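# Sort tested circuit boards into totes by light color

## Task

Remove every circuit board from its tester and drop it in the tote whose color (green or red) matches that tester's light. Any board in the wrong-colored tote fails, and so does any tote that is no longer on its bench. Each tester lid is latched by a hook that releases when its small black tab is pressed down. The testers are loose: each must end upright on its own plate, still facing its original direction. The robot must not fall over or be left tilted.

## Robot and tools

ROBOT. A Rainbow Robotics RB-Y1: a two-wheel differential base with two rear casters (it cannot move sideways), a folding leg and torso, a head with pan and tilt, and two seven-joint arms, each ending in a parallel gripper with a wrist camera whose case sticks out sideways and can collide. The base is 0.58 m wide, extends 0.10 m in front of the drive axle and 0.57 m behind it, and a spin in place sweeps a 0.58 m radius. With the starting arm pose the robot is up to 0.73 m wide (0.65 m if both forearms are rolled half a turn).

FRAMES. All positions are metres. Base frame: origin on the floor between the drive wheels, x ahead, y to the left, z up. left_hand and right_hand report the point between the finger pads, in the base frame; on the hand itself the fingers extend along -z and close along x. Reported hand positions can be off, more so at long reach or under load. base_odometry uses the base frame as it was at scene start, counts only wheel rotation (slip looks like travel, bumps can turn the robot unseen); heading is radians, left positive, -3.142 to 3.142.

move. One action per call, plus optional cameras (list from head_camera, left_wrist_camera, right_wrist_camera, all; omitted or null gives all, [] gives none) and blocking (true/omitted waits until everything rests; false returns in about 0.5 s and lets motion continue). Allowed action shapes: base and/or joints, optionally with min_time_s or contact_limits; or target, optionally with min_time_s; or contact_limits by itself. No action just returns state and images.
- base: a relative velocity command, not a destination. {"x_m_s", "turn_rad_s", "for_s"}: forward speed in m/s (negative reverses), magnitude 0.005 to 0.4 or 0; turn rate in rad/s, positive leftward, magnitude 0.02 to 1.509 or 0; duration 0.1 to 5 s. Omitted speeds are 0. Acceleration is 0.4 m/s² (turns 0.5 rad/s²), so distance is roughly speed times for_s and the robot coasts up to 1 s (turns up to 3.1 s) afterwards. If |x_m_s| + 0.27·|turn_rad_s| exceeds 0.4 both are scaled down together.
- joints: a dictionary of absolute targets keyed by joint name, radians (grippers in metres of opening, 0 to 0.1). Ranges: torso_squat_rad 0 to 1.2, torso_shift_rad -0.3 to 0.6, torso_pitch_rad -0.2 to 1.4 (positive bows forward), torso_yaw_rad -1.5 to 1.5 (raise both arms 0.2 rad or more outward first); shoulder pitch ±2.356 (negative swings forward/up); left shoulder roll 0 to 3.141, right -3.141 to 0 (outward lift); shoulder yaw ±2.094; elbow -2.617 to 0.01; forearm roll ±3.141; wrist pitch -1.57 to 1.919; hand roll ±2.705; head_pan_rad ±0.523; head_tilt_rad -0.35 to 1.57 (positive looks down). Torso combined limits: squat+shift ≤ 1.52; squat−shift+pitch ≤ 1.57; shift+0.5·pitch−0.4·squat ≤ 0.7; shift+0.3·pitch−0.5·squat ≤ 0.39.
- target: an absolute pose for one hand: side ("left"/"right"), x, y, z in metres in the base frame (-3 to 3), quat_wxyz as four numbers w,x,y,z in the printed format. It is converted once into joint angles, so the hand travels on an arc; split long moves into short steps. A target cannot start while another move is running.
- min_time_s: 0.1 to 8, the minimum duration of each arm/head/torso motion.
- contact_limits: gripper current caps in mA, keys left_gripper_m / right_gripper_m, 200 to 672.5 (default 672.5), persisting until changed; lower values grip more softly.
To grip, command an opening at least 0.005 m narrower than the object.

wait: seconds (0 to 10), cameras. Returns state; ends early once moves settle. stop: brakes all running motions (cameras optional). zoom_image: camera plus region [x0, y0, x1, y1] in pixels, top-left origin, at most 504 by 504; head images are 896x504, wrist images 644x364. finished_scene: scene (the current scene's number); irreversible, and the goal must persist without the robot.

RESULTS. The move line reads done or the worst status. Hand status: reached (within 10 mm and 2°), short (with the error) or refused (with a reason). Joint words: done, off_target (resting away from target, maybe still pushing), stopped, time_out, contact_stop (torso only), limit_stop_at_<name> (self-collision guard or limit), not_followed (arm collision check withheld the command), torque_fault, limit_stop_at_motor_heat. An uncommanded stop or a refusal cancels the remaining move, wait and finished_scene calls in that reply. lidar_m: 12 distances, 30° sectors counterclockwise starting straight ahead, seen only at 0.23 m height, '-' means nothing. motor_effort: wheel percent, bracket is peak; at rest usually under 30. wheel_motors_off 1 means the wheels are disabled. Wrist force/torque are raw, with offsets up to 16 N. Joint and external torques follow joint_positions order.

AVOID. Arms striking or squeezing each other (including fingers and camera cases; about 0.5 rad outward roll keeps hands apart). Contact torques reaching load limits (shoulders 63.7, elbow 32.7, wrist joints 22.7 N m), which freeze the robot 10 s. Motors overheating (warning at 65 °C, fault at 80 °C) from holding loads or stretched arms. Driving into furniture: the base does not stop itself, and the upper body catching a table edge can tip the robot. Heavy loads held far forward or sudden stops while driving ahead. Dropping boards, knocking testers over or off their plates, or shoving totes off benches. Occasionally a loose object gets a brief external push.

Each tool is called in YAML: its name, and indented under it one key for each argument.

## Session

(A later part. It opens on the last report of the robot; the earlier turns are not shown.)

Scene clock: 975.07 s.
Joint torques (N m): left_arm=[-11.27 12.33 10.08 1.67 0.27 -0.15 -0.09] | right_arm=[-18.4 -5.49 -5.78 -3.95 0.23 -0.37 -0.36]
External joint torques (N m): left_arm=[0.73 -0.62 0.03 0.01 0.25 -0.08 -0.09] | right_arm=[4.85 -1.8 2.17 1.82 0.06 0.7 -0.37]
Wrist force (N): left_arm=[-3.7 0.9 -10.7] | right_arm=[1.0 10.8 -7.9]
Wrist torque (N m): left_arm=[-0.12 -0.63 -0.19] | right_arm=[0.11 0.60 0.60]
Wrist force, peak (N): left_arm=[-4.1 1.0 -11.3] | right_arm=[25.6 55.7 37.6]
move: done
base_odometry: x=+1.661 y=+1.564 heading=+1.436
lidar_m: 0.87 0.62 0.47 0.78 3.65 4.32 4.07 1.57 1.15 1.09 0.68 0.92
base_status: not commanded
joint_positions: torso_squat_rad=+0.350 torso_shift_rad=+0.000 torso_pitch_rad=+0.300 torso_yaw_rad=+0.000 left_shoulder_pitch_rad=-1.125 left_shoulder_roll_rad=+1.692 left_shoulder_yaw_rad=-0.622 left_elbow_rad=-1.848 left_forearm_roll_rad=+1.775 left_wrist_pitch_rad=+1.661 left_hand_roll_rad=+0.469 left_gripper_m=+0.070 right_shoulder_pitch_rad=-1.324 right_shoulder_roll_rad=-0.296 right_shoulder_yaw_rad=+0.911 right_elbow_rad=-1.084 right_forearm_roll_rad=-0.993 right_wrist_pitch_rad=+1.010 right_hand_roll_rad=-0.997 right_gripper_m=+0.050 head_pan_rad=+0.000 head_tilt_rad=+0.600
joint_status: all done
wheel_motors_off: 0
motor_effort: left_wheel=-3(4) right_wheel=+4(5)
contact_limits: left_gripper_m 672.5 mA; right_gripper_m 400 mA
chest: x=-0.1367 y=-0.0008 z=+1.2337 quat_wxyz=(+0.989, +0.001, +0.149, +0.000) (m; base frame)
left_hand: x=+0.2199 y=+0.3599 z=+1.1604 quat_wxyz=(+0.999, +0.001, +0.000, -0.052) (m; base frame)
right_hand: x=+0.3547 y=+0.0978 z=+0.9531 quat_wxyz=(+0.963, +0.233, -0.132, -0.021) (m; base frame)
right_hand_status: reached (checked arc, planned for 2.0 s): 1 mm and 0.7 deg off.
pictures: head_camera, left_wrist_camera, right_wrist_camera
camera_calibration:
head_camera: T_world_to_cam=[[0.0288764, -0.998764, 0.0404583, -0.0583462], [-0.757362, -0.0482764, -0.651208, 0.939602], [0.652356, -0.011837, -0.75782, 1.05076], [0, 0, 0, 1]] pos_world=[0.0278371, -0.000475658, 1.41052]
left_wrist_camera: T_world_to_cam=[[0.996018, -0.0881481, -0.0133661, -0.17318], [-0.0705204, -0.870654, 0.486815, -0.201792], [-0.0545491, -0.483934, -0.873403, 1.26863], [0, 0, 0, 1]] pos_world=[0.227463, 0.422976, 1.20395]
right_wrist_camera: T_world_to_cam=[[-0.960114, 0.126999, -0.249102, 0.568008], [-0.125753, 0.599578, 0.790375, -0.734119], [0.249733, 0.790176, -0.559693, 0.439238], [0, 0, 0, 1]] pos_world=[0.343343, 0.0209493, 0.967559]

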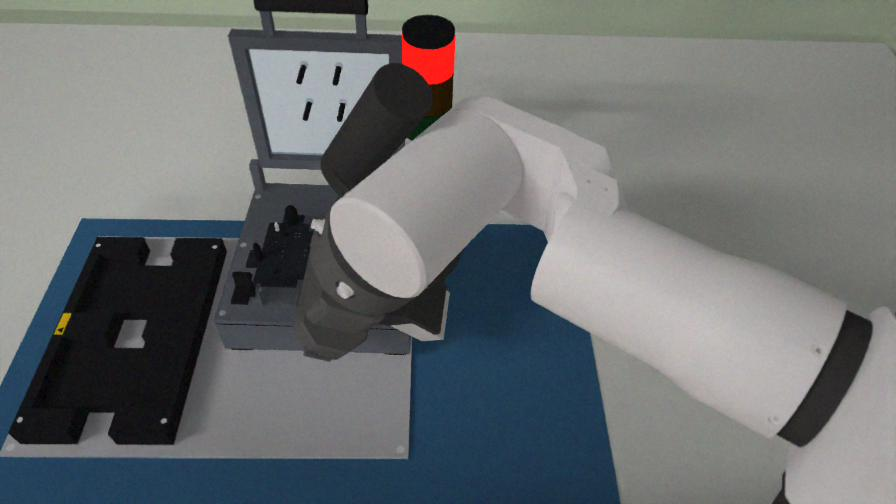

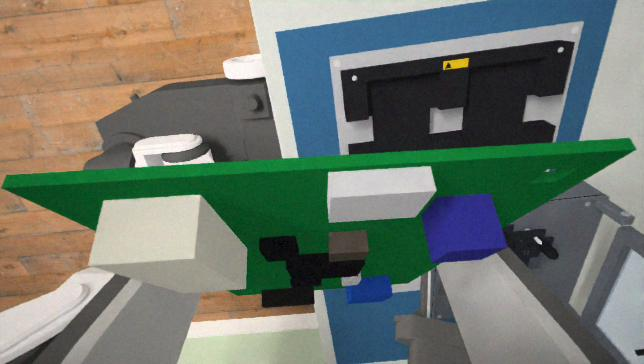

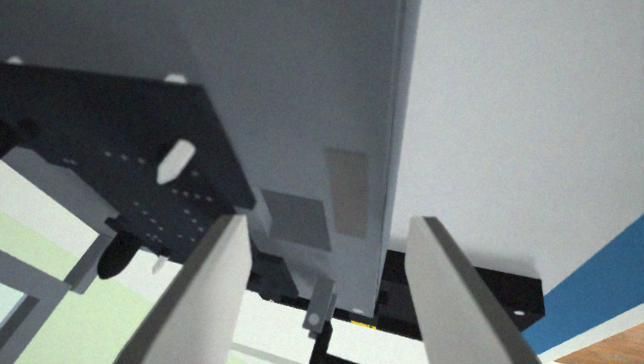

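move:
  target: {"side":"right","x":0.35,"y":0.099,"z":1.0,"quat_wxyz":[0.974,0.226,0,0]}
  cameras: []

move:
  joints: {"right_gripper_m":0.038}
  cameras: []

move:
  target: {"side":"right","x":0.355,"y":0.103,"z":0.972,"quat_wxyz":[0.974,0.226,0,0]}
  min_time_s: 1.5

zoom_image:
  camera: "head_camera"
  region: [150, 150, 450, 450]

Scene clock: 988.17 s.
Joint torques (N m): left_arm=[-11.28 12.18 10.16 1.8 0.16 -0.13 -0.04] | right_arm=[-22.06 -4.59 -6.52 -4.11 -0.42 -0.74 -0.23]
External joint torques (N m): left_arm=[0.73 -0.77 0.11 0.14 0.14 -0.06 -0.04] | right_arm=[3.13 1.18 -0.44 1.26 -0.01 -0.12 -0.23]
Wrist force (N): left_arm=[-3.8 0.8 -11.1] | right_arm=[2.0 8.1 -12.4]
Wrist torque (N m): left_arm=[-0.09 -0.63 -0.19] | right_arm=[0.10 0.80 0.51]
Wrist force, peak (N): left_arm=[-4.1 1.2 -11.2] | right_arm=[1.4 9.6 -12.0]
move: done
base_odometry: x=+1.661 y=+1.564 heading=+1.436
lidar_m: 0.87 0.62 0.47 0.78 3.66 4.33 4.08 1.58 1.15 1.10 0.68 0.92
base_status: not commanded
joint_positions: torso_squat_rad=+0.350 torso_shift_rad=+0.000 torso_pitch_rad=+0.300 torso_yaw_rad=+0.000 left_shoulder_pitch_rad=-1.125 left_shoulder_roll_rad=+1.692 left_shoulder_yaw_rad=-0.622 left_elbow_rad=-1.848 left_forearm_roll_rad=+1.775 left_wrist_pitch_rad=+1.661 left_hand_roll_rad=+0.469 left_gripper_m=+0.070 right_shoulder_pitch_rad=-1.539 right_shoulder_roll_rad=-0.213 right_shoulder_yaw_rad=+0.793 right_elbow_rad=-0.725 right_forearm_roll_rad=-1.315 right_wrist_pitch_rad=+1.263 right_hand_roll_rad=-0.708 right_gripper_m=+0.050 head_pan_rad=+0.000 head_tilt_rad=+0.600
joint_status: all done
wheel_motors_off: 0
motor_effort: left_wheel=-3(4) right_wheel=+3(5)
contact_limits: left_gripper_m 672.5 mA; right_gripper_m 400 mA
chest: x=-0.1367 y=-0.0007 z=+1.2337 quat_wxyz=(+0.989, +0.000, +0.149, +0.000) (m; base frame)
left_hand: x=+0.2200 y=+0.3600 z=+1.1603 quat_wxyz=(+0.999, +0.001, +0.000, -0.052) (m; base frame)
right_hand: x=+0.3492 y=+0.0989 z=+1.0004 quat_wxyz=(+0.974, +0.228, -0.004, -0.001) (m; base frame)
right_hand_status: reached (checked arc, planned for 0.7 s): 1 mm and 0.5 deg off.
pictures: none
No camera images: "cameras" was empty.

Scene clock: 988.77 s.
Joint torques (N m): left_arm=[-11.51 12.02 10.29 1.75 0.18 -0.13 0.01] | right_arm=[-22.15 -4.55 -6.52 -4.14 -0.42 -0.77 -0.28]
External joint torques (N m): left_arm=[0.49 -0.93 0.24 0.09 0.17 -0.05 0.01] | right_arm=[3.03 1.21 -0.44 1.24 -0.01 -0.15 -0.29]
Wrist force (N): left_arm=[-4.1 1.0 -10.6] | right_arm=[2.2 8.3 -12.0]
Wrist torque (N m): left_arm=[-0.14 -0.67 -0.22] | right_arm=[0.07 0.83 0.51]
Wrist force, peak (N): left_arm=[-4.2 1.1 -11.0] | right_arm=[2.3 8.1 -12.4]
move: done
base_odometry: x=+1.661 y=+1.564 heading=+1.436
lidar_m: 0.87 0.63 0.47 0.78 3.65 4.33 4.08 1.58 1.14 1.10 0.68 0.92
base_status: not commanded
joint_positions: torso_squat_rad=+0.350 torso_shift_rad=+0.000 torso_pitch_rad=+0.300 torso_yaw_rad=+0.000 left_shoulder_pitch_rad=-1.125 left_shoulder_roll_rad=+1.692 left_shoulder_yaw_rad=-0.622 left_elbow_rad=-1.848 left_forearm_roll_rad=+1.775 left_wrist_pitch_rad=+1.661 left_hand_roll_rad=+0.469 left_gripper_m=+0.070 right_shoulder_pitch_rad=-1.539 right_shoulder_roll_rad=-0.213 right_shoulder_yaw_rad=+0.793 right_elbow_rad=-0.725 right_forearm_roll_rad=-1.315 right_wrist_pitch_rad=+1.263 right_hand_roll_rad=-0.708 right_gripper_m=+0.038 head_pan_rad=+0.000 head_tilt_rad=+0.600
joint_status: all done
wheel_motors_off: 0
motor_effort: left_wheel=-3(4) right_wheel=+4(5)
contact_limits: left_gripper_m 672.5 mA; right_gripper_m 400 mA
chest: x=-0.1366 y=-0.0007 z=+1.2337 quat_wxyz=(+0.989, +0.000, +0.149, +0.000) (m; base frame)
left_hand: x=+0.2200 y=+0.3600 z=+1.1603 quat_wxyz=(+0.999, +0.001, +0.000, -0.052) (m; base frame)
right_hand: x=+0.3492 y=+0.0989 z=+1.0004 quat_wxyz=(+0.974, +0.228, -0.004, -0.001) (m; base frame)
pictures: none
No camera images: "cameras" was empty.

Scene clock: 990.60 s.
Joint torques (N m): left_arm=[-11.26 12.34 10.25 1.71 0.22 -0.08 -0.08] | right_arm=[-24.06 -3.78 -5.34 -3.86 -0.94 -0.79 0.29]
External joint torques (N m): left_arm=[0.74 -0.61 0.2 0.05 0.21 0 -0.08] | right_arm=[1.17 2.07 -1.37 1.51 -0.46 -0.29 0.29]
Wrist force (N): left_arm=[-3.6 1.0 -10.6] | right_arm=[2.3 7.9 -12.2]
Wrist torque (N m): left_arm=[-0.13 -0.61 -0.21] | right_arm=[0.14 0.85 0.52]
Wrist force, peak (N): left_arm=[-4.0 1.0 -11.1] | right_arm=[2.2 8.1 -12.6]
move: done
base_odometry: x=+1.661 y=+1.564 heading=+1.436
lidar_m: 0.86 0.62 0.47 0.78 3.65 4.33 4.08 1.57 1.15 1.10 0.68 0.92
base_status: not commanded
joint_positions: torso_squat_rad=+0.350 torso_shift_rad=+0.000 torso_pitch_rad=+0.300 torso_yaw_rad=+0.000 left_shoulder_pitch_rad=-1.125 left_shoulder_roll_rad=+1.692 left_shoulder_yaw_rad=-0.622 left_elbow_rad=-1.848 left_forearm_roll_rad=+1.775 left_wrist_pitch_rad=+1.661 left_hand_roll_rad=+0.469 left_gripper_m=+0.070 right_shoulder_pitch_rad=-1.587 right_shoulder_roll_rad=-0.100 right_shoulder_yaw_rad=+0.774 right_elbow_rad=-0.438 right_forearm_roll_rad=-1.338 right_wrist_pitch_rad=+1.191 right_hand_roll_rad=-0.537 right_gripper_m=+0.038 head_pan_rad=+0.000 head_tilt_rad=+0.600
joint_status: all done
wheel_motors_off: 0
motor_effort: left_wheel=-2(5) right_wheel=+3(5)
contact_limits: left_gripper_m 672.5 mA; right_gripper_m 400 mA
chest: x=-0.1366 y=-0.0007 z=+1.2337 quat_wxyz=(+0.989, +0.000, +0.149, +0.000) (m; base frame)
left_hand: x=+0.2200 y=+0.3600 z=+1.1603 quat_wxyz=(+0.999, +0.001, +0.000, -0.052) (m; base frame)
right_hand: x=+0.3547 y=+0.1026 z=+0.9720 quat_wxyz=(+0.974, +0.227, -0.003, -0.001) (m; base frame)
right_hand_status: reached (checked arc, planned for 1.5 s): 1 mm and 0.3 deg off.
pictures: head_camera, left_wrist_camera, right_wrist_camera
camera_calibration:
head_camera: T_world_to_cam=[[0.0289553, -0.998759, 0.0405206, -0.0583389], [-0.757408, -0.0483759, -0.651147, 0.939598], [0.652299, -0.0118365, -0.757869, 1.05076], [0, 0, 0, 1]] pos_world=[0.027937, -0.000375295, 1.41052]
left_wrist_camera: T_world_to_cam=[[0.99602, -0.0881053, -0.0134941, -0.173036], [-0.0704133, -0.870593, 0.486939, -0.201856], [-0.0546498, -0.48405, -0.873332, 1.26858], [0, 0, 0, 1]] pos_world=[0.227462, 0.423075, 1.20384]
right_wrist_camera: T_world_to_cam=[[-0.999539, 0.0283133, -0.0109957, 0.364684], [0.00848947, 0.608012, 0.793882, -0.803904], [0.0291629, 0.793423, -0.607972, 0.570889], [0, 0, 0, 1]] pos_world=[0.354692, 0.0255023, 0.9893]

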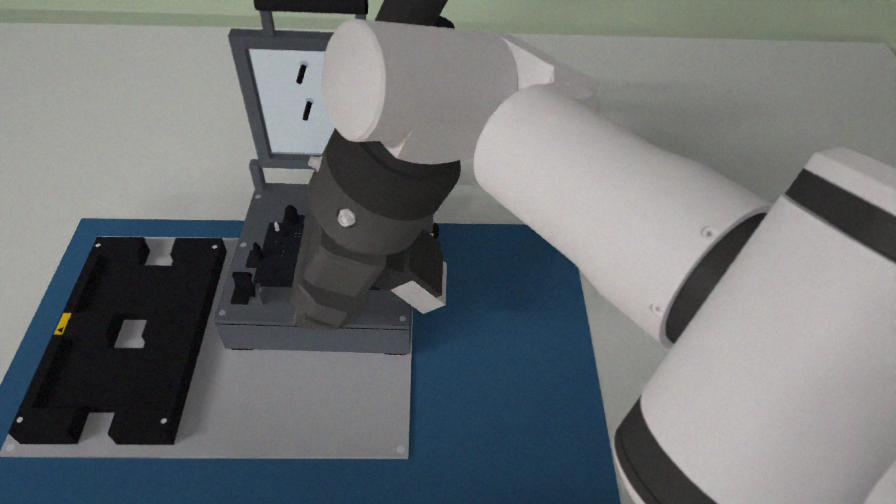

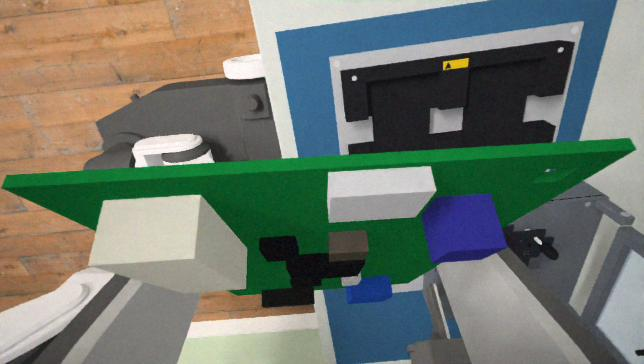

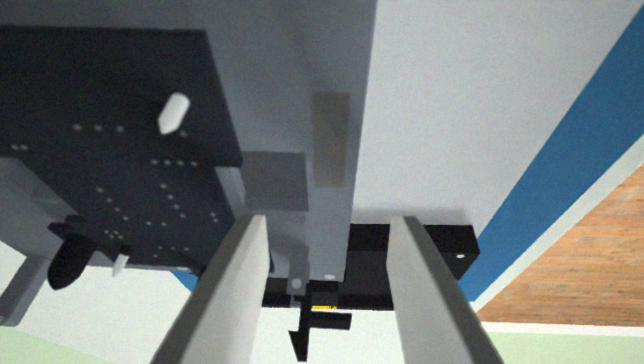

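Scaled by 1.680 from the camera's 896x504 image, which has a finer 1280x720 frame.

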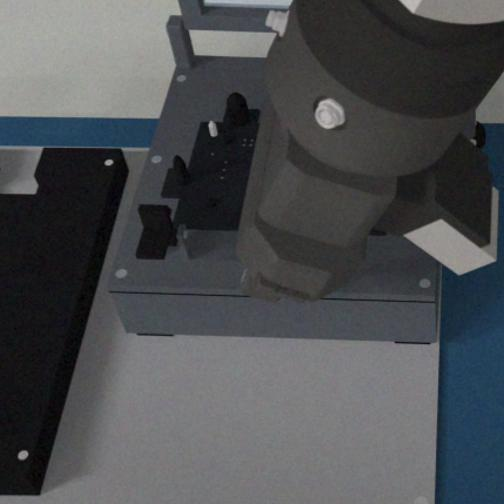

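move:
  target: {"side":"right","x":0.348,"y":0.101,"z":0.952,"quat_wxyz":[0.974,0.226,0,0]}
  min_time_s: 1.5

Scene clock: 997.97 s.
Joint torques (N m): left_arm=[-11.24 12.07 10.08 1.75 0.18 -0.18 -0.04] | right_arm=[-21.45 -2.67 -2.76 -5.29 -0.37 -0.8 0.36]
External joint torques (N m): left_arm=[0.76 -0.87 0.03 0.09 0.17 -0.11 -0.04] | right_arm=[3.46 2.67 1.19 0.12 0.11 -0.31 0.36]
Wrist force (N): left_arm=[-4.2 1.1 -10.9] | right_arm=[2.3 8.3 -12.2]
Wrist torque (N m): left_arm=[-0.13 -0.68 -0.20] | right_arm=[0.09 0.84 0.52]
Wrist force, peak (N): left_arm=[-4.0 1.0 -11.2] | right_arm=[2.3 8.2 -12.5]
move: done
base_odometry: x=+1.661 y=+1.564 heading=+1.436
lidar_m: 0.87 0.62 0.47 0.78 3.66 4.32 4.08 1.58 1.15 1.10 0.68 0.93
base_status: not commanded
joint_positions: torso_squat_rad=+0.350 torso_shift_rad=+0.000 torso_pitch_rad=+0.300 torso_yaw_rad=+0.000 left_shoulder_pitch_rad=-1.125 left_shoulder_roll_rad=+1.692 left_shoulder_yaw_rad=-0.622 left_elbow_rad=-1.848 left_forearm_roll_rad=+1.775 left_wrist_pitch_rad=+1.661 left_hand_roll_rad=+0.469 left_gripper_m=+0.070 right_shoulder_pitch_rad=-1.546 right_shoulder_roll_rad=-0.092 right_shoulder_yaw_rad=+0.784 right_elbow_rad=-0.443 right_forearm_roll_rad=-1.330 right_wrist_pitch_rad=+1.162 right_hand_roll_rad=-0.526 right_gripper_m=+0.038 head_pan_rad=+0.000 head_tilt_rad=+0.600
joint_status: all done
wheel_motors_off: 0
motor_effort: left_wheel=-2(5) right_wheel=+3(5)
contact_limits: left_gripper_m 672.5 mA; right_gripper_m 400 mA
chest: x=-0.1366 y=-0.0007 z=+1.2337 quat_wxyz=(+0.989, +0.000, +0.149, +0.000) (m; base frame)
left_hand: x=+0.2200 y=+0.3600 z=+1.1603 quat_wxyz=(+0.999, +0.001, +0.000, -0.052) (m; base frame)
right_hand: x=+0.3484 y=+0.1008 z=+0.9524 quat_wxyz=(+0.974, +0.226, -0.001, +0.000) (m; base frame)
right_hand_status: reached (checked arc, planned for 1.5 s): 1 mm and 0.1 deg off.
pictures: head_camera, left_wrist_camera, right_wrist_camera
camera_calibration:
head_camera: T_world_to_cam=[[0.0289553, -0.998759, 0.0405206, -0.0583389], [-0.757408, -0.0483759, -0.651147, 0.939598], [0.652299, -0.0118365, -0.757869, 1.05076], [0, 0, 0, 1]] pos_world=[0.027937, -0.000375295, 1.41052]
left_wrist_camera: T_world_to_cam=[[0.99602, -0.0881053, -0.0134941, -0.173036], [-0.0704133, -0.870593, 0.486939, -0.201856], [-0.0546498, -0.48405, -0.873332, 1.26858], [0, 0, 0, 1]] pos_world=[0.227462, 0.423075, 1.20384]
right_wrist_camera: T_world_to_cam=[[-0.999624, 0.0264399, -0.00720343, 0.354898], [0.0103824, 0.608677, 0.79335, -0.787353], [0.0253607, 0.792978, -0.608723, 0.562639], [0, 0, 0, 1]] pos_world=[0.34867, 0.0237002, 0.969695]

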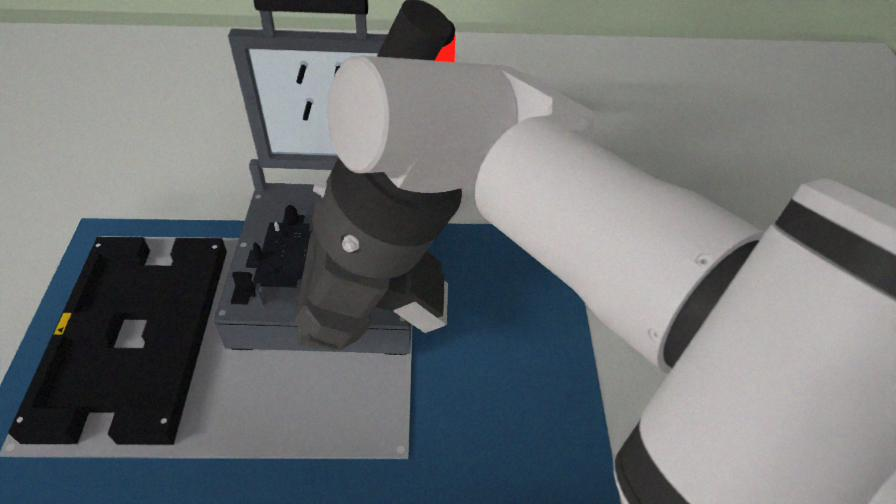

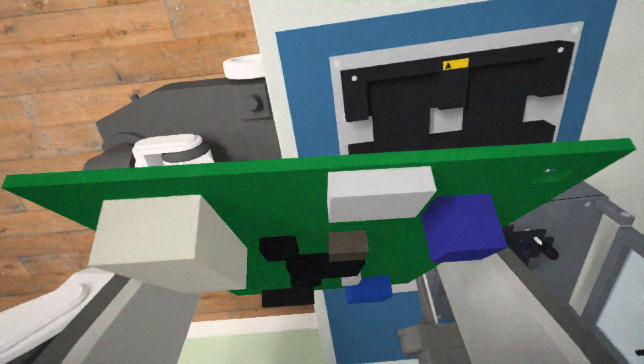

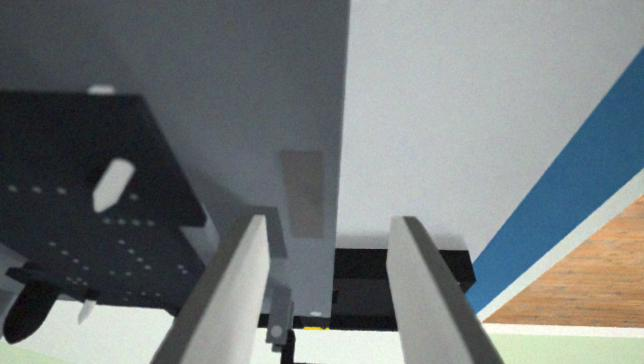

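move:
  target: {"side":"right","x":0.349,"y":0.101,"z":0.945,"quat_wxyz":[0.974,0.226,0,0]}
  min_time_s: 1
  cameras: []

move:
  joints: {"right_gripper_m":0.01}
  cameras: ["right_wrist_camera"]

move:
  target: {"side":"right","x":0.325,"y":0.098,"z":0.948,"quat_wxyz":[0.974,0.226,0,0]}
  min_time_s: 2

Scene clock: 1006.23 s.
Joint torques (N m): left_arm=[-11.53 12.38 10.35 1.79 0.25 -0.14 -0.02] | right_arm=[-24.04 -2.9 -4.98 -3.89 -0.96 -0.77 0.35]
External joint torques (N m): left_arm=[0.47 -0.56 0.3 0.13 0.23 -0.06 -0.02] | right_arm=[0.8 2.4 -1.43 1.5 -0.48 -0.3 0.34]
Wrist force (N): left_arm=[-3.9 1.0 -10.9] | right_arm=[2.1 8.2 -12.2]
Wrist torque (N m): left_arm=[-0.11 -0.63 -0.20] | right_arm=[0.09 0.80 0.52]
Wrist force, peak (N): left_arm=[-4.0 1.1 -11.2] | right_arm=[2.5 8.4 -12.3]
move: done
base_odometry: x=+1.661 y=+1.564 heading=+1.436
lidar_m: 0.87 0.62 0.47 0.78 3.66 4.33 4.08 1.59 1.15 1.10 0.69 0.92
base_status: not commanded
joint_positions: torso_squat_rad=+0.350 torso_shift_rad=+0.000 torso_pitch_rad=+0.300 torso_yaw_rad=+0.000 left_shoulder_pitch_rad=-1.125 left_shoulder_roll_rad=+1.692 left_shoulder_yaw_rad=-0.622 left_elbow_rad=-1.848 left_forearm_roll_rad=+1.775 left_wrist_pitch_rad=+1.661 left_hand_roll_rad=+0.469 left_gripper_m=+0.070 right_shoulder_pitch_rad=-1.550 right_shoulder_roll_rad=-0.071 right_shoulder_yaw_rad=+0.780 right_elbow_rad=-0.390 right_forearm_roll_rad=-1.334 right_wrist_pitch_rad=+1.141 right_hand_roll_rad=-0.492 right_gripper_m=+0.038 head_pan_rad=+0.000 head_tilt_rad=+0.600
joint_status: all done
wheel_motors_off: 0
motor_effort: left_wheel=-2(4) right_wheel=+4(5)
contact_limits: left_gripper_m 672.5 mA; right_gripper_m 400 mA
chest: x=-0.1366 y=-0.0007 z=+1.2337 quat_wxyz=(+0.989, +0.000, +0.149, +0.000) (m; base frame)
left_hand: x=+0.2200 y=+0.3600 z=+1.1603 quat_wxyz=(+0.999, +0.001, +0.000, -0.052) (m; base frame)
right_hand: x=+0.3486 y=+0.1003 z=+0.9451 quat_wxyz=(+0.974, +0.226, -0.003, -0.001) (m; base frame)
right_hand_status: reached (checked arc, planned for 1.0 s): 1 mm and 0.3 deg off.
pictures: none
No camera images: "cameras" was empty.

Scene clock: 1007.03 s.
Joint torques (N m): left_arm=[-11.31 12.23 10.13 1.7 0.23 -0.13 0.02] | right_arm=[-21.77 -1.08 -4.38 -5.12 -1.84 1.53 0.33]
External joint torques (N m): left_arm=[0.69 -0.72 0.08 0.05 0.21 -0.05 0.02] | right_arm=[3.08 4.23 -0.83 0.27 -1.36 2.01 0.32]
Wrist force (N): left_arm=[-3.9 1.1 -11.0] | right_arm=[12.2 6.9 -14.1]
Wrist torque (N m): left_arm=[-0.14 -0.65 -0.21] | right_arm=[0.12 0.66 0.44]
Wrist force, peak (N): left_arm=[-4.3 1.3 -10.9] | right_arm=[18.0 7.6 -19.2]
move: off_target
base_odometry: x=+1.661 y=+1.564 heading=+1.436
lidar_m: 0.87 0.62 0.47 0.78 3.65 4.33 4.07 1.58 1.15 1.10 0.68 0.92
base_status: not commanded
joint_positions: torso_squat_rad=+0.350 torso_shift_rad=+0.000 torso_pitch_rad=+0.300 torso_yaw_rad=+0.000 left_shoulder_pitch_rad=-1.125 left_shoulder_roll_rad=+1.692 left_shoulder_yaw_rad=-0.622 left_elbow_rad=-1.848 left_forearm_roll_rad=+1.775 left_wrist_pitch_rad=+1.661 left_hand_roll_rad=+0.469 left_gripper_m=+0.070 right_shoulder_pitch_rad=-1.551 right_shoulder_roll_rad=-0.072 right_shoulder_yaw_rad=+0.780 right_elbow_rad=-0.390 right_forearm_roll_rad=-1.334 right_wrist_pitch_rad=+1.140 right_hand_roll_rad=-0.492 right_gripper_m=+0.016 head_pan_rad=+0.000 head_tilt_rad=+0.600
joint_status: right_gripper_m off_target (ended at +0.016, target +0.010)
wheel_motors_off: 0
motor_effort: left_wheel=-5(5) right_wheel=+3(5)
contact_limits: left_gripper_m 672.5 mA; right_gripper_m 400 mA
chest: x=-0.1365 y=-0.0007 z=+1.2337 quat_wxyz=(+0.989, +0.000, +0.149, +0.000) (m; base frame)
left_hand: x=+0.2202 y=+0.3600 z=+1.1602 quat_wxyz=(+0.999, +0.001, +0.001, -0.052) (m; base frame)
right_hand: x=+0.3492 y=+0.1001 z=+0.9453 quat_wxyz=(+0.974, +0.226, -0.003, -0.001) (m; base frame)
pictures: right_wrist_camera
camera_calibration:
right_wrist_camera: T_world_to_cam=[[-0.999509, 0.0289355, -0.012011, 0.360023], [0.00809156, 0.608794, 0.793287, -0.780443], [0.0302664, 0.7928, -0.60873, 0.557156], [0, 0, 0, 1]] pos_world=[0.349298, 0.022998, 0.962597]

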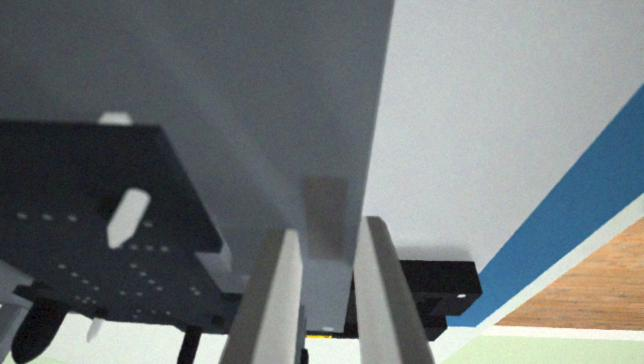

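Scene clock: 1009.37 s.
Joint torques (N m): left_arm=[-11.49 12.15 10.21 1.79 0.23 -0.18 0.02] | right_arm=[-13.7 5.83 -2 -8.63 -6.8 10.92 -0.73]
External joint torques (N m): left_arm=[0.51 -0.81 0.16 0.14 0.21 -0.1 0.02] | right_arm=[10.32 10.11 4.39 -2.95 -6.42 11.55 -0.73]
Wrist force (N): left_arm=[-3.7 1.2 -10.8] | right_arm=[52.8 18.4 -38.5]
Wrist torque (N m): left_arm=[-0.15 -0.64 -0.20] | right_arm=[0.58 0.03 1.05]
Wrist force, peak (N): left_arm=[-4.0 1.2 -11.1] | right_arm=[58.7 -38.6 -31.5]
move: done
base_odometry: x=+1.661 y=+1.564 heading=+1.436
lidar_m: 0.87 0.62 0.48 0.78 3.65 4.33 4.08 1.58 1.14 1.10 0.67 0.92
base_status: not commanded
joint_positions: torso_squat_rad=+0.350 torso_shift_rad=+0.001 torso_pitch_rad=+0.301 torso_yaw_rad=+0.000 left_shoulder_pitch_rad=-1.125 left_shoulder_roll_rad=+1.692 left_shoulder_yaw_rad=-0.622 left_elbow_rad=-1.848 left_forearm_roll_rad=+1.775 left_wrist_pitch_rad=+1.661 left_hand_roll_rad=+0.469 left_gripper_m=+0.070 right_shoulder_pitch_rad=-1.410 right_shoulder_roll_rad=-0.212 right_shoulder_yaw_rad=+0.837 right_elbow_rad=-0.815 right_forearm_roll_rad=-1.260 right_wrist_pitch_rad=+1.186 right_hand_roll_rad=-0.737 right_gripper_m=+0.043 head_pan_rad=+0.000 head_tilt_rad=+0.600
joint_status: all done
wheel_motors_off: 0
motor_effort: left_wheel=-18(22) right_wheel=-4(5)
contact_limits: left_gripper_m 672.5 mA; right_gripper_m 400 mA
chest: x=-0.1356 y=-0.0005 z=+1.2336 quat_wxyz=(+0.989, +0.000, +0.150, +0.000) (m; base frame)
left_hand: x=+0.2209 y=+0.3602 z=+1.1595 quat_wxyz=(+0.999, +0.001, +0.001, -0.052) (m; base frame)
right_hand: x=+0.3279 y=+0.0975 z=+0.9486 quat_wxyz=(+0.974, +0.226, -0.002, -0.001) (m; base frame)
right_hand_status: reached (checked arc, planned for 2.0 s): 3 mm and 0.2 deg off.
pictures: head_camera, left_wrist_camera, right_wrist_camera
camera_calibration:
head_camera: T_world_to_cam=[[0.0291886, -0.998743, 0.0407406, -0.0584794], [-0.758509, -0.0486759, -0.649842, 0.938596], [0.651009, -0.0119342, -0.758976, 1.05114], [0, 0, 0, 1]] pos_world=[0.0293386, -0.000174363, 1.41011]
left_wrist_camera: T_world_to_cam=[[0.996012, -0.0879399, -0.0150395, -0.172214], [-0.0695032, -0.870518, 0.487204, -0.201694], [-0.0559369, -0.484216, -0.873159, 1.26823], [0, 0, 0, 1]] pos_world=[0.22845, 0.423374, 1.20304]
right_wrist_camera: T_world_to_cam=[[-0.999572, 0.0277239, -0.00930131, 0.336361], [0.00948597, 0.608284, 0.793663, -0.782119], [0.0276613, 0.793235, -0.608286, 0.562284], [0, 0, 0, 1]] pos_world=[0.328083, 0.0204013, 0.965897]

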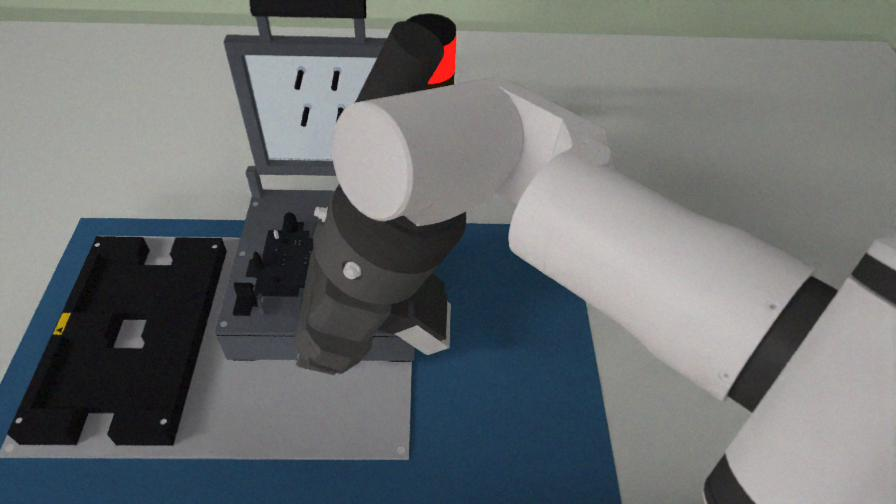

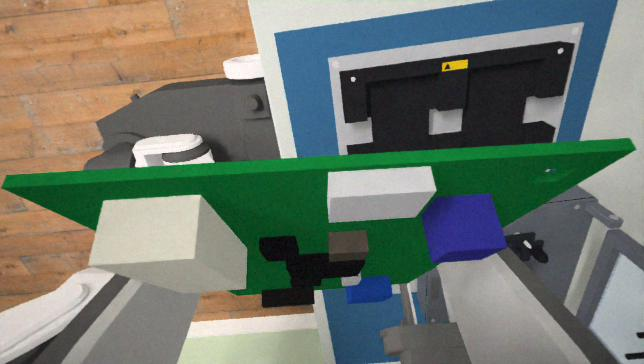

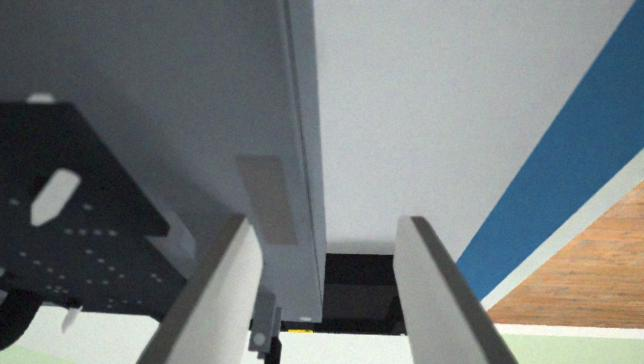

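move:

Scene clock: 1036.93 s.
Joint torques (N m): left_arm=[-11.28 12.22 10.17 1.77 0.12 -0.11 -0.05] | right_arm=[-13.76 5.92 -2.09 -8.63 -6.7 10.96 -0.76]
External joint torques (N m): left_arm=[0.72 -0.74 0.12 0.12 0.1 -0.04 -0.05] | right_arm=[10.26 10.2 4.3 -2.95 -6.32 11.59 -0.76]
Motor temperatures (°C): left_arm=[29 32 30 33 38 35 41] | right_arm=[36 34 28 33 47 42 36]
Wrist force (N): left_arm=[-3.7 1.2 -10.9] | right_arm=[52.7 18.4 -38.9]
Wrist torque (N m): left_arm=[-0.14 -0.64 -0.21] | right_arm=[0.60 0.02 1.03]
Wrist force, peak (N): left_arm=[-3.7 1.0 -11.1] | right_arm=[53.1 18.8 -39.0]
base_odometry: x=+1.661 y=+1.564 heading=+1.436
lidar_m: 0.87 0.62 0.47 0.78 3.65 4.33 4.08 1.58 1.14 1.10 0.68 0.92
base_status: not commanded
joint_positions: torso_squat_rad=+0.350 torso_shift_rad=+0.001 torso_pitch_rad=+0.301 torso_yaw_rad=+0.000 left_shoulder_pitch_rad=-1.125 left_shoulder_roll_rad=+1.692 left_shoulder_yaw_rad=-0.622 left_elbow_rad=-1.848 left_forearm_roll_rad=+1.775 left_wrist_pitch_rad=+1.661 left_hand_roll_rad=+0.469 left_gripper_m=+0.070 right_shoulder_pitch_rad=-1.410 right_shoulder_roll_rad=-0.212 right_shoulder_yaw_rad=+0.837 right_elbow_rad=-0.815 right_forearm_roll_rad=-1.260 right_wrist_pitch_rad=+1.186 right_hand_roll_rad=-0.737 right_gripper_m=+0.043 head_pan_rad=+0.000 head_tilt_rad=+0.600
joint_status: all done
wheel_motors_off: 0
motor_effort: left_wheel=-19(22) right_wheel=-2(5)
contact_limits: left_gripper_m 672.5 mA; right_gripper_m 400 mA
chest: x=-0.1356 y=-0.0005 z=+1.2336 quat_wxyz=(+0.989, +0.000, +0.150, +0.000) (m; base frame)
left_hand: x=+0.2209 y=+0.3602 z=+1.1595 quat_wxyz=(+0.999, +0.001, +0.001, -0.052) (m; base frame)
right_hand: x=+0.3279 y=+0.0975 z=+0.9486 quat_wxyz=(+0.974, +0.226, -0.002, -0.001) (m; base frame)
right_hand_status: reached (checked arc, planned for 2.0 s): 3 mm and 0.2 deg off.
pictures: head_camera, left_wrist_camera, right_wrist_camera
camera_calibration:
head_camera: T_world_to_cam=[[0.0291886, -0.998743, 0.0407406, -0.0584794], [-0.758509, -0.0486759, -0.649842, 0.938596], [0.651009, -0.0119342, -0.758976, 1.05114], [0, 0, 0, 1]] pos_world=[0.0293386, -0.000174363, 1.41011]
left_wrist_camera: T_world_to_cam=[[0.996012, -0.0879399, -0.0150395, -0.172214], [-0.0695032, -0.870518, 0.487204, -0.201694], [-0.0559369, -0.484216, -0.873159, 1.26823], [0, 0, 0, 1]] pos_world=[0.22845, 0.423374, 1.20304]
right_wrist_camera: T_world_to_cam=[[-0.999572, 0.0277249, -0.00930008, 0.33636], [0.00948751, 0.608284, 0.793663, -0.78212], [0.0276613, 0.793235, -0.608286, 0.562284], [0, 0, 0, 1]] pos_world=[0.328083, 0.0204013, 0.965897]

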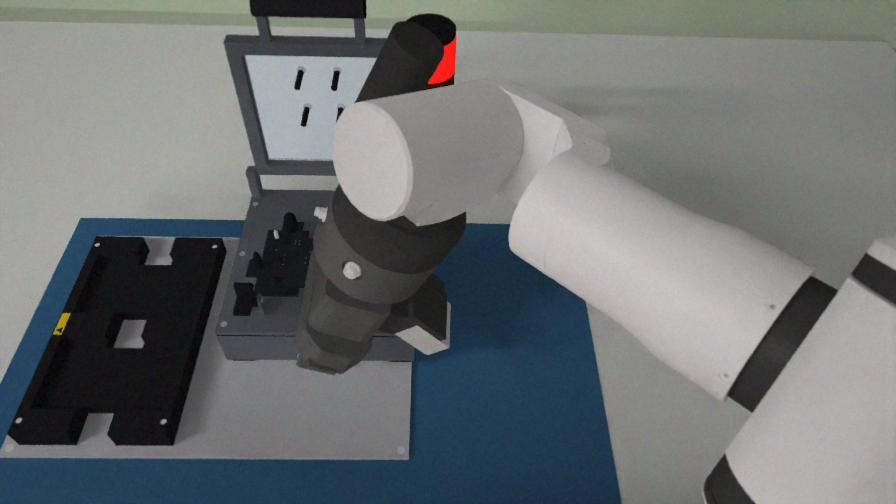

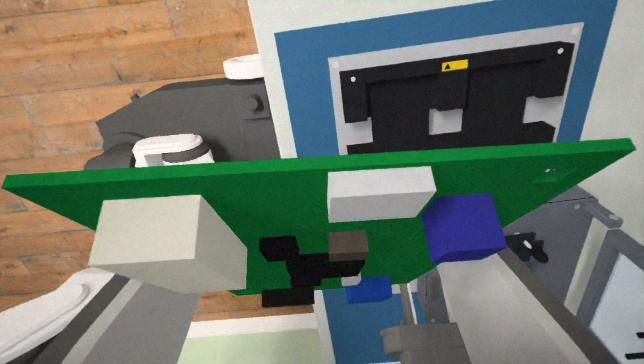

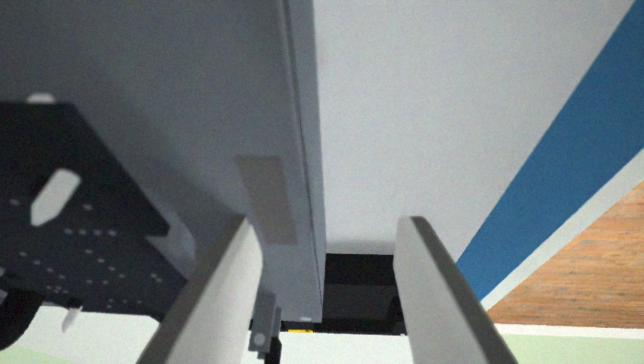

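move:
  contact_limits: {"right_gripper_m":672.5}
  cameras: ["right_wrist_camera"]

move:
  target: {"side":"right","x":0.305,"y":0.0975,"z":0.947,"quat_wxyz":[0.974,0.226,0,0]}
  min_time_s: 3

Scene clock: 1050.97 s.
Joint torques (N m): left_arm=[-11.22 12.08 10.16 1.79 0.23 -0.1 -0.03] | right_arm=[-8.79 11.55 -0.08 -10.85 -11.31 19.46 -0.74]
External joint torques (N m): left_arm=[0.78 -0.88 0.11 0.14 0.2 -0.02 -0.03] | right_arm=[15.32 15.91 6.34 -5.15 -10.91 20.07 -0.74]
Wrist force (N): left_arm=[-3.9 1.2 -11.0] | right_arm=[93.3 23.5 -60.1]
Wrist torque (N m): left_arm=[-0.15 -0.67 -0.21] | right_arm=[0.90 -0.85 1.30]
Wrist force, peak (N): left_arm=[-3.8 1.3 -11.2] | right_arm=[93.5 23.4 -61.2]
base_odometry: x=+1.661 y=+1.564 heading=+1.436
lidar_m: 0.86 0.62 0.47 0.78 3.65 4.34 4.08 1.57 1.15 1.10 0.68 0.92
base_status: not commanded
joint_positions: torso_squat_rad=+0.350 torso_shift_rad=+0.001 torso_pitch_rad=+0.302 torso_yaw_rad=+0.000 left_shoulder_pitch_rad=-1.125 left_shoulder_roll_rad=+1.692 left_shoulder_yaw_rad=-0.622 left_elbow_rad=-1.848 left_forearm_roll_rad=+1.775 left_wrist_pitch_rad=+1.661 left_hand_roll_rad=+0.469 left_gripper_m=+0.070 right_shoulder_pitch_rad=-1.412 right_shoulder_roll_rad=-0.213 right_shoulder_yaw_rad=+0.837 right_elbow_rad=-0.815 right_forearm_roll_rad=-1.259 right_wrist_pitch_rad=+1.184 right_hand_roll_rad=-0.737 right_gripper_m=+0.032 head_pan_rad=+0.000 head_tilt_rad=+0.600
joint_status: not commanded
wheel_motors_off: 0
on_its_own: right_gripper_m moved -0.011 toward your old target +0.010
motor_effort: left_wheel=-20(21) right_wheel=-13(13)
contact_limits: left_gripper_m 672.5 mA; right_gripper_m 672.5 mA
chest: x=-0.1351 y=-0.0003 z=+1.2335 quat_wxyz=(+0.989, +0.000, +0.150, +0.000) (m; base frame)
left_hand: x=+0.2213 y=+0.3604 z=+1.1592 quat_wxyz=(+0.999, +0.001, +0.002, -0.052) (m; base frame)
right_hand: x=+0.3297 y=+0.0972 z=+0.9489 quat_wxyz=(+0.974, +0.226, -0.003, -0.001) (m; base frame)
pictures: right_wrist_camera
camera_calibration:
right_wrist_camera: T_world_to_cam=[[-0.999486, 0.0296212, -0.0122562, 0.34078], [0.00829461, 0.608276, 0.793682, -0.781676], [0.030965, 0.793172, -0.608209, 0.561518], [0, 0, 0, 1]] pos_world=[0.329701, 0.0200002, 0.966099]

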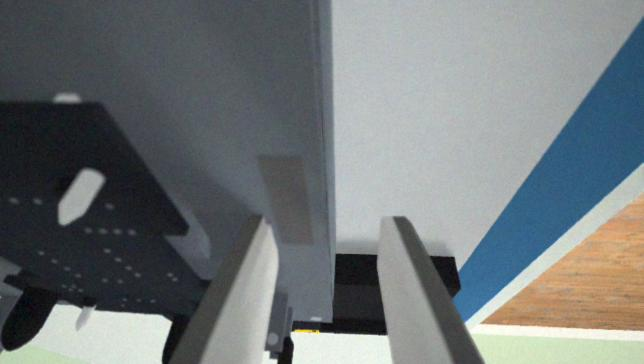

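Scene clock: 1061.40 s.
Joint torques (N m): left_arm=[-11.48 12.2 10.08 1.75 0.19 -0.12 -0.01] | right_arm=[-12.77 11.51 -1.51 -13.84 -12.07 17.11 -1.04]
External joint torques (N m): left_arm=[0.52 -0.77 0.03 0.12 0.17 -0.04 -0.01] | right_arm=[11.36 15.92 4.95 -8.16 -11.72 17.8 -1.04]
External joint torques when the fault began: right_arm=[24.97 9.25 12.31 -1.79 -9 23.75 -1.37]
Motor temperatures (°C): left_arm=[29 32 30 33 38 35 41] | right_arm=[35 34 28 33 50 50 36]
Wrist force (N): left_arm=[-3.8 0.9 -10.8] | right_arm=[86.0 15.9 -70.5]
Wrist torque (N m): left_arm=[-0.12 -0.64 -0.20] | right_arm=[0.67 -0.90 1.15]
Wrist force, peak (N): left_arm=[-4.0 1.3 -11.4] | right_arm=[95.1 29.5 -76.5]
move: torque_fault
TORQUE FAULT: right_wrist_pitch_rad reached its load limit. The robot stopped for 10 seconds, dropped its targets and accepts commands again. Before the stop ended, the hold on right_wrist_pitch_rad was turned back by 1.4 degrees, the way its load pushed it. The stop added 9.5 s to the call.
base_odometry: x=+1.661 y=+1.564 heading=+1.436
lidar_m: 0.87 0.63 0.47 0.78 3.65 4.33 4.08 1.58 1.15 1.10 0.69 0.92
base_status: not commanded
joint_positions: torso_squat_rad=+0.350 torso_shift_rad=+0.002 torso_pitch_rad=+0.303 torso_yaw_rad=+0.000 left_shoulder_pitch_rad=-1.125 left_shoulder_roll_rad=+1.692 left_shoulder_yaw_rad=-0.622 left_elbow_rad=-1.848 left_forearm_roll_rad=+1.775 left_wrist_pitch_rad=+1.661 left_hand_roll_rad=+0.469 left_gripper_m=+0.070 right_shoulder_pitch_rad=-1.410 right_shoulder_roll_rad=-0.222 right_shoulder_yaw_rad=+0.838 right_elbow_rad=-0.819 right_forearm_roll_rad=-1.251 right_wrist_pitch_rad=+1.156 right_hand_roll_rad=-0.746 right_gripper_m=+0.015 head_pan_rad=+0.000 head_tilt_rad=+0.600
joint_status: right_shoulder_pitch_rad torque_fault (moved +0.000 of +0.071); right_shoulder_roll_rad torque_fault (moved -0.007 of -0.056); right_shoulder_yaw_rad torque_fault (moved +0.000 of +0.031); right_elbow_rad torque_fault (moved -0.006 of -0.205); right_forearm_roll_rad torque_fault (moved +0.007 of +0.038); right_wrist_pitch_rad torque_fault (moved -0.004 of +0.019); right_hand_roll_rad torque_fault (moved -0.010 of -0.124)
wheel_motors_off: 0
on_its_own: right_shoulder_pitch_rad is held at -1.408, not at your -1.341, since a torque_fault; right_shoulder_roll_rad is held at -0.218, not at your -0.270, since a torque_fault; right_shoulder_yaw_rad is held at +0.839, not at your +0.868, since a torque_fault; right_elbow_rad is held at -0.821, not at your -1.020, since a torque_fault; right_forearm_roll_rad is held at -1.254, not at your -1.220, since a torque_fault; right_wrist_pitch_rad is held at +1.160, not at your +1.202, since a torque_fault; right_hand_roll_rad is held at -0.747, not at your -0.860, since a torque_fault; right_gripper_m moved -0.016 toward your old target +0.010
motor_effort: left_wheel=-18(21) right_wheel=-15(18)
contact_limits: left_gripper_m 672.5 mA; right_gripper_m 672.5 mA
chest: x=-0.1348 y=-0.0002 z=+1.2335 quat_wxyz=(+0.989, +0.000, +0.151, +0.000) (m; base frame)
left_hand: x=+0.2215 y=+0.3606 z=+1.1589 quat_wxyz=(+0.999, +0.001, +0.002, -0.052) (m; base frame)
right_hand: x=+0.3378 y=+0.0968 z=+0.9504 quat_wxyz=(+0.973, +0.232, -0.017, -0.009) (m; base frame)
right_hand_status: short (checked arc, planned for 3.0 s): torque_fault, 33 mm and 2.3 deg off.
pictures: head_camera, left_wrist_camera, right_wrist_camera
camera_calibration:
head_camera: T_world_to_cam=[[0.0294101, -0.998721, 0.0411208, -0.0585425], [-0.759191, -0.0490787, -0.649014, 0.9381], [0.650203, -0.012131, -0.759664, 1.05133], [0, 0, 0, 1]] pos_world=[0.0303394, 0.000326779, 1.40991]
left_wrist_camera: T_world_to_cam=[[0.99601, -0.0877668, -0.0161291, -0.17164], [-0.0687976, -0.870349, 0.487605, -0.201721], [-0.0568335, -0.484551, -0.872915, 1.26799], [0, 0, 0, 1]] pos_world=[0.229142, 0.423772, 1.20244]
right_wrist_camera: T_world_to_cam=[[-0.998148, 0.0503726, -0.0341136, 0.367139], [0.00283891, 0.598694, 0.800973, -0.786933], [0.0607707, 0.799393, -0.597728, 0.541919], [0, 0, 0, 1]] pos_world=[0.33576, 0.0194322, 0.966756]

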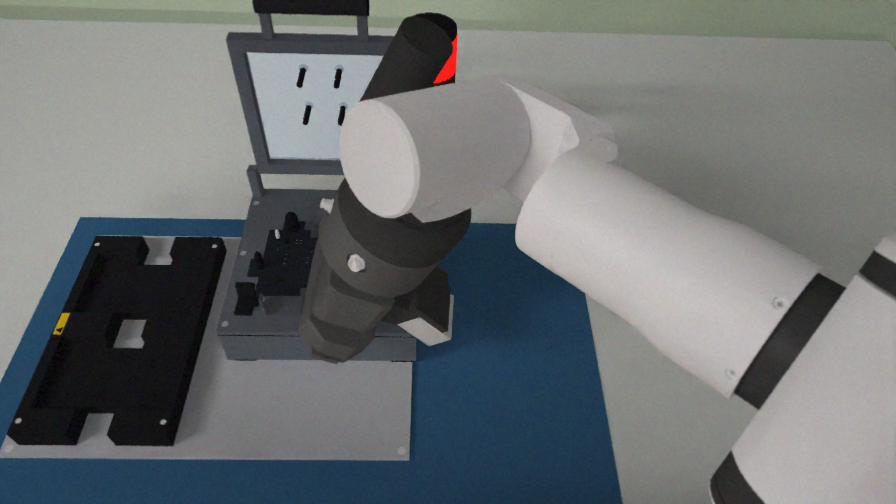

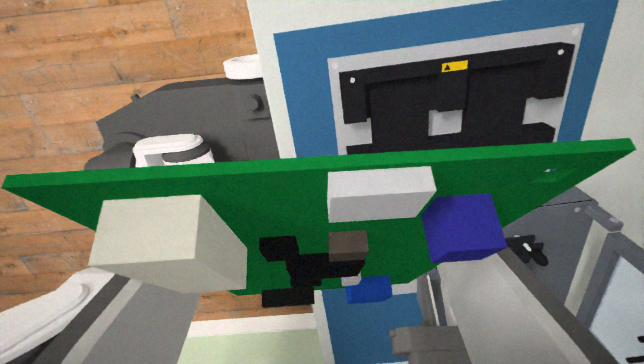

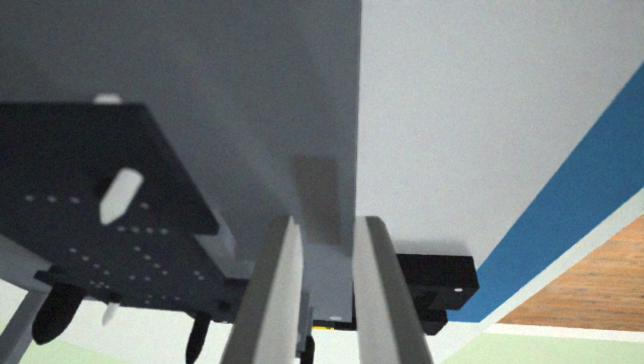

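move:
  target: {"side":"right","x":0.338,"y":0.097,"z":0.956,"quat_wxyz":[0.974,0.226,0,0]}
  min_time_s: 2
  cameras: []

move:
  target: {"side":"right","x":0.328,"y":0.097,"z":0.958,"quat_wxyz":[0.974,0.226,0,0]}
  min_time_s: 2

Scene clock: 1079.20 s.
Joint torques (N m): left_arm=[-11.33 12.25 9.97 1.73 0.17 -0.07 -0.04] | right_arm=[-19.76 -0.54 -4.92 -8.6 -6.98 14.55 -0.06]
External joint torques (N m): left_arm=[0.67 -0.72 -0.09 0.09 0.14 0 -0.04] | right_arm=[4.75 4.28 1.16 -3.04 -6.64 15.33 -0.07]
Wrist force (N): left_arm=[-3.9 1.1 -10.8] | right_arm=[66.6 22.5 -69.3]
Wrist torque (N m): left_arm=[-0.13 -0.65 -0.20] | right_arm=[0.89 -0.22 0.94]
Wrist force, peak (N): left_arm=[-3.8 1.0 -11.1] | right_arm=[89.4 21.9 -78.6]
move: short
base_odometry: x=+1.661 y=+1.564 heading=+1.436
lidar_m: 0.87 0.63 0.47 0.78 3.66 4.33 4.08 1.59 1.15 1.10 0.68 0.92
base_status: not commanded
joint_positions: torso_squat_rad=+0.350 torso_shift_rad=+0.001 torso_pitch_rad=+0.302 torso_yaw_rad=+0.000 left_shoulder_pitch_rad=-1.125 left_shoulder_roll_rad=+1.692 left_shoulder_yaw_rad=-0.622 left_elbow_rad=-1.848 left_forearm_roll_rad=+1.775 left_wrist_pitch_rad=+1.661 left_hand_roll_rad=+0.469 left_gripper_m=+0.070 right_shoulder_pitch_rad=-1.450 right_shoulder_roll_rad=-0.206 right_shoulder_yaw_rad=+0.824 right_elbow_rad=-0.750 right_forearm_roll_rad=-1.277 right_wrist_pitch_rad=+1.181 right_hand_roll_rad=-0.699 right_gripper_m=+0.015 head_pan_rad=+0.000 head_tilt_rad=+0.600
joint_status: right_wrist_pitch_rad time_out (moved +0.026 of +0.036); the others done
wheel_motors_off: 0
on_its_own: right_wrist_pitch_rad is held at +1.185, not at your +1.191, since a time_out
motor_effort: left_wheel=-16(20) right_wheel=-17(19)
contact_limits: left_gripper_m 672.5 mA; right_gripper_m 672.5 mA
chest: x=-0.1350 y=-0.0002 z=+1.2335 quat_wxyz=(+0.989, +0.000, +0.151, +0.000) (m; base frame)
left_hand: x=+0.2213 y=+0.3607 z=+1.1590 quat_wxyz=(+0.999, +0.001, +0.002, -0.052) (m; base frame)
right_hand: x=+0.3428 y=+0.0951 z=+0.9578 quat_wxyz=(+0.974, +0.228, -0.010, -0.004) (m; base frame)
right_hand_status: short (checked arc, planned for 2.0 s): time_out, 5 mm and 1.2 deg off.
pictures: none
No camera images: "cameras" was empty.

not run: a stop that you did not command came earlier in this reply.


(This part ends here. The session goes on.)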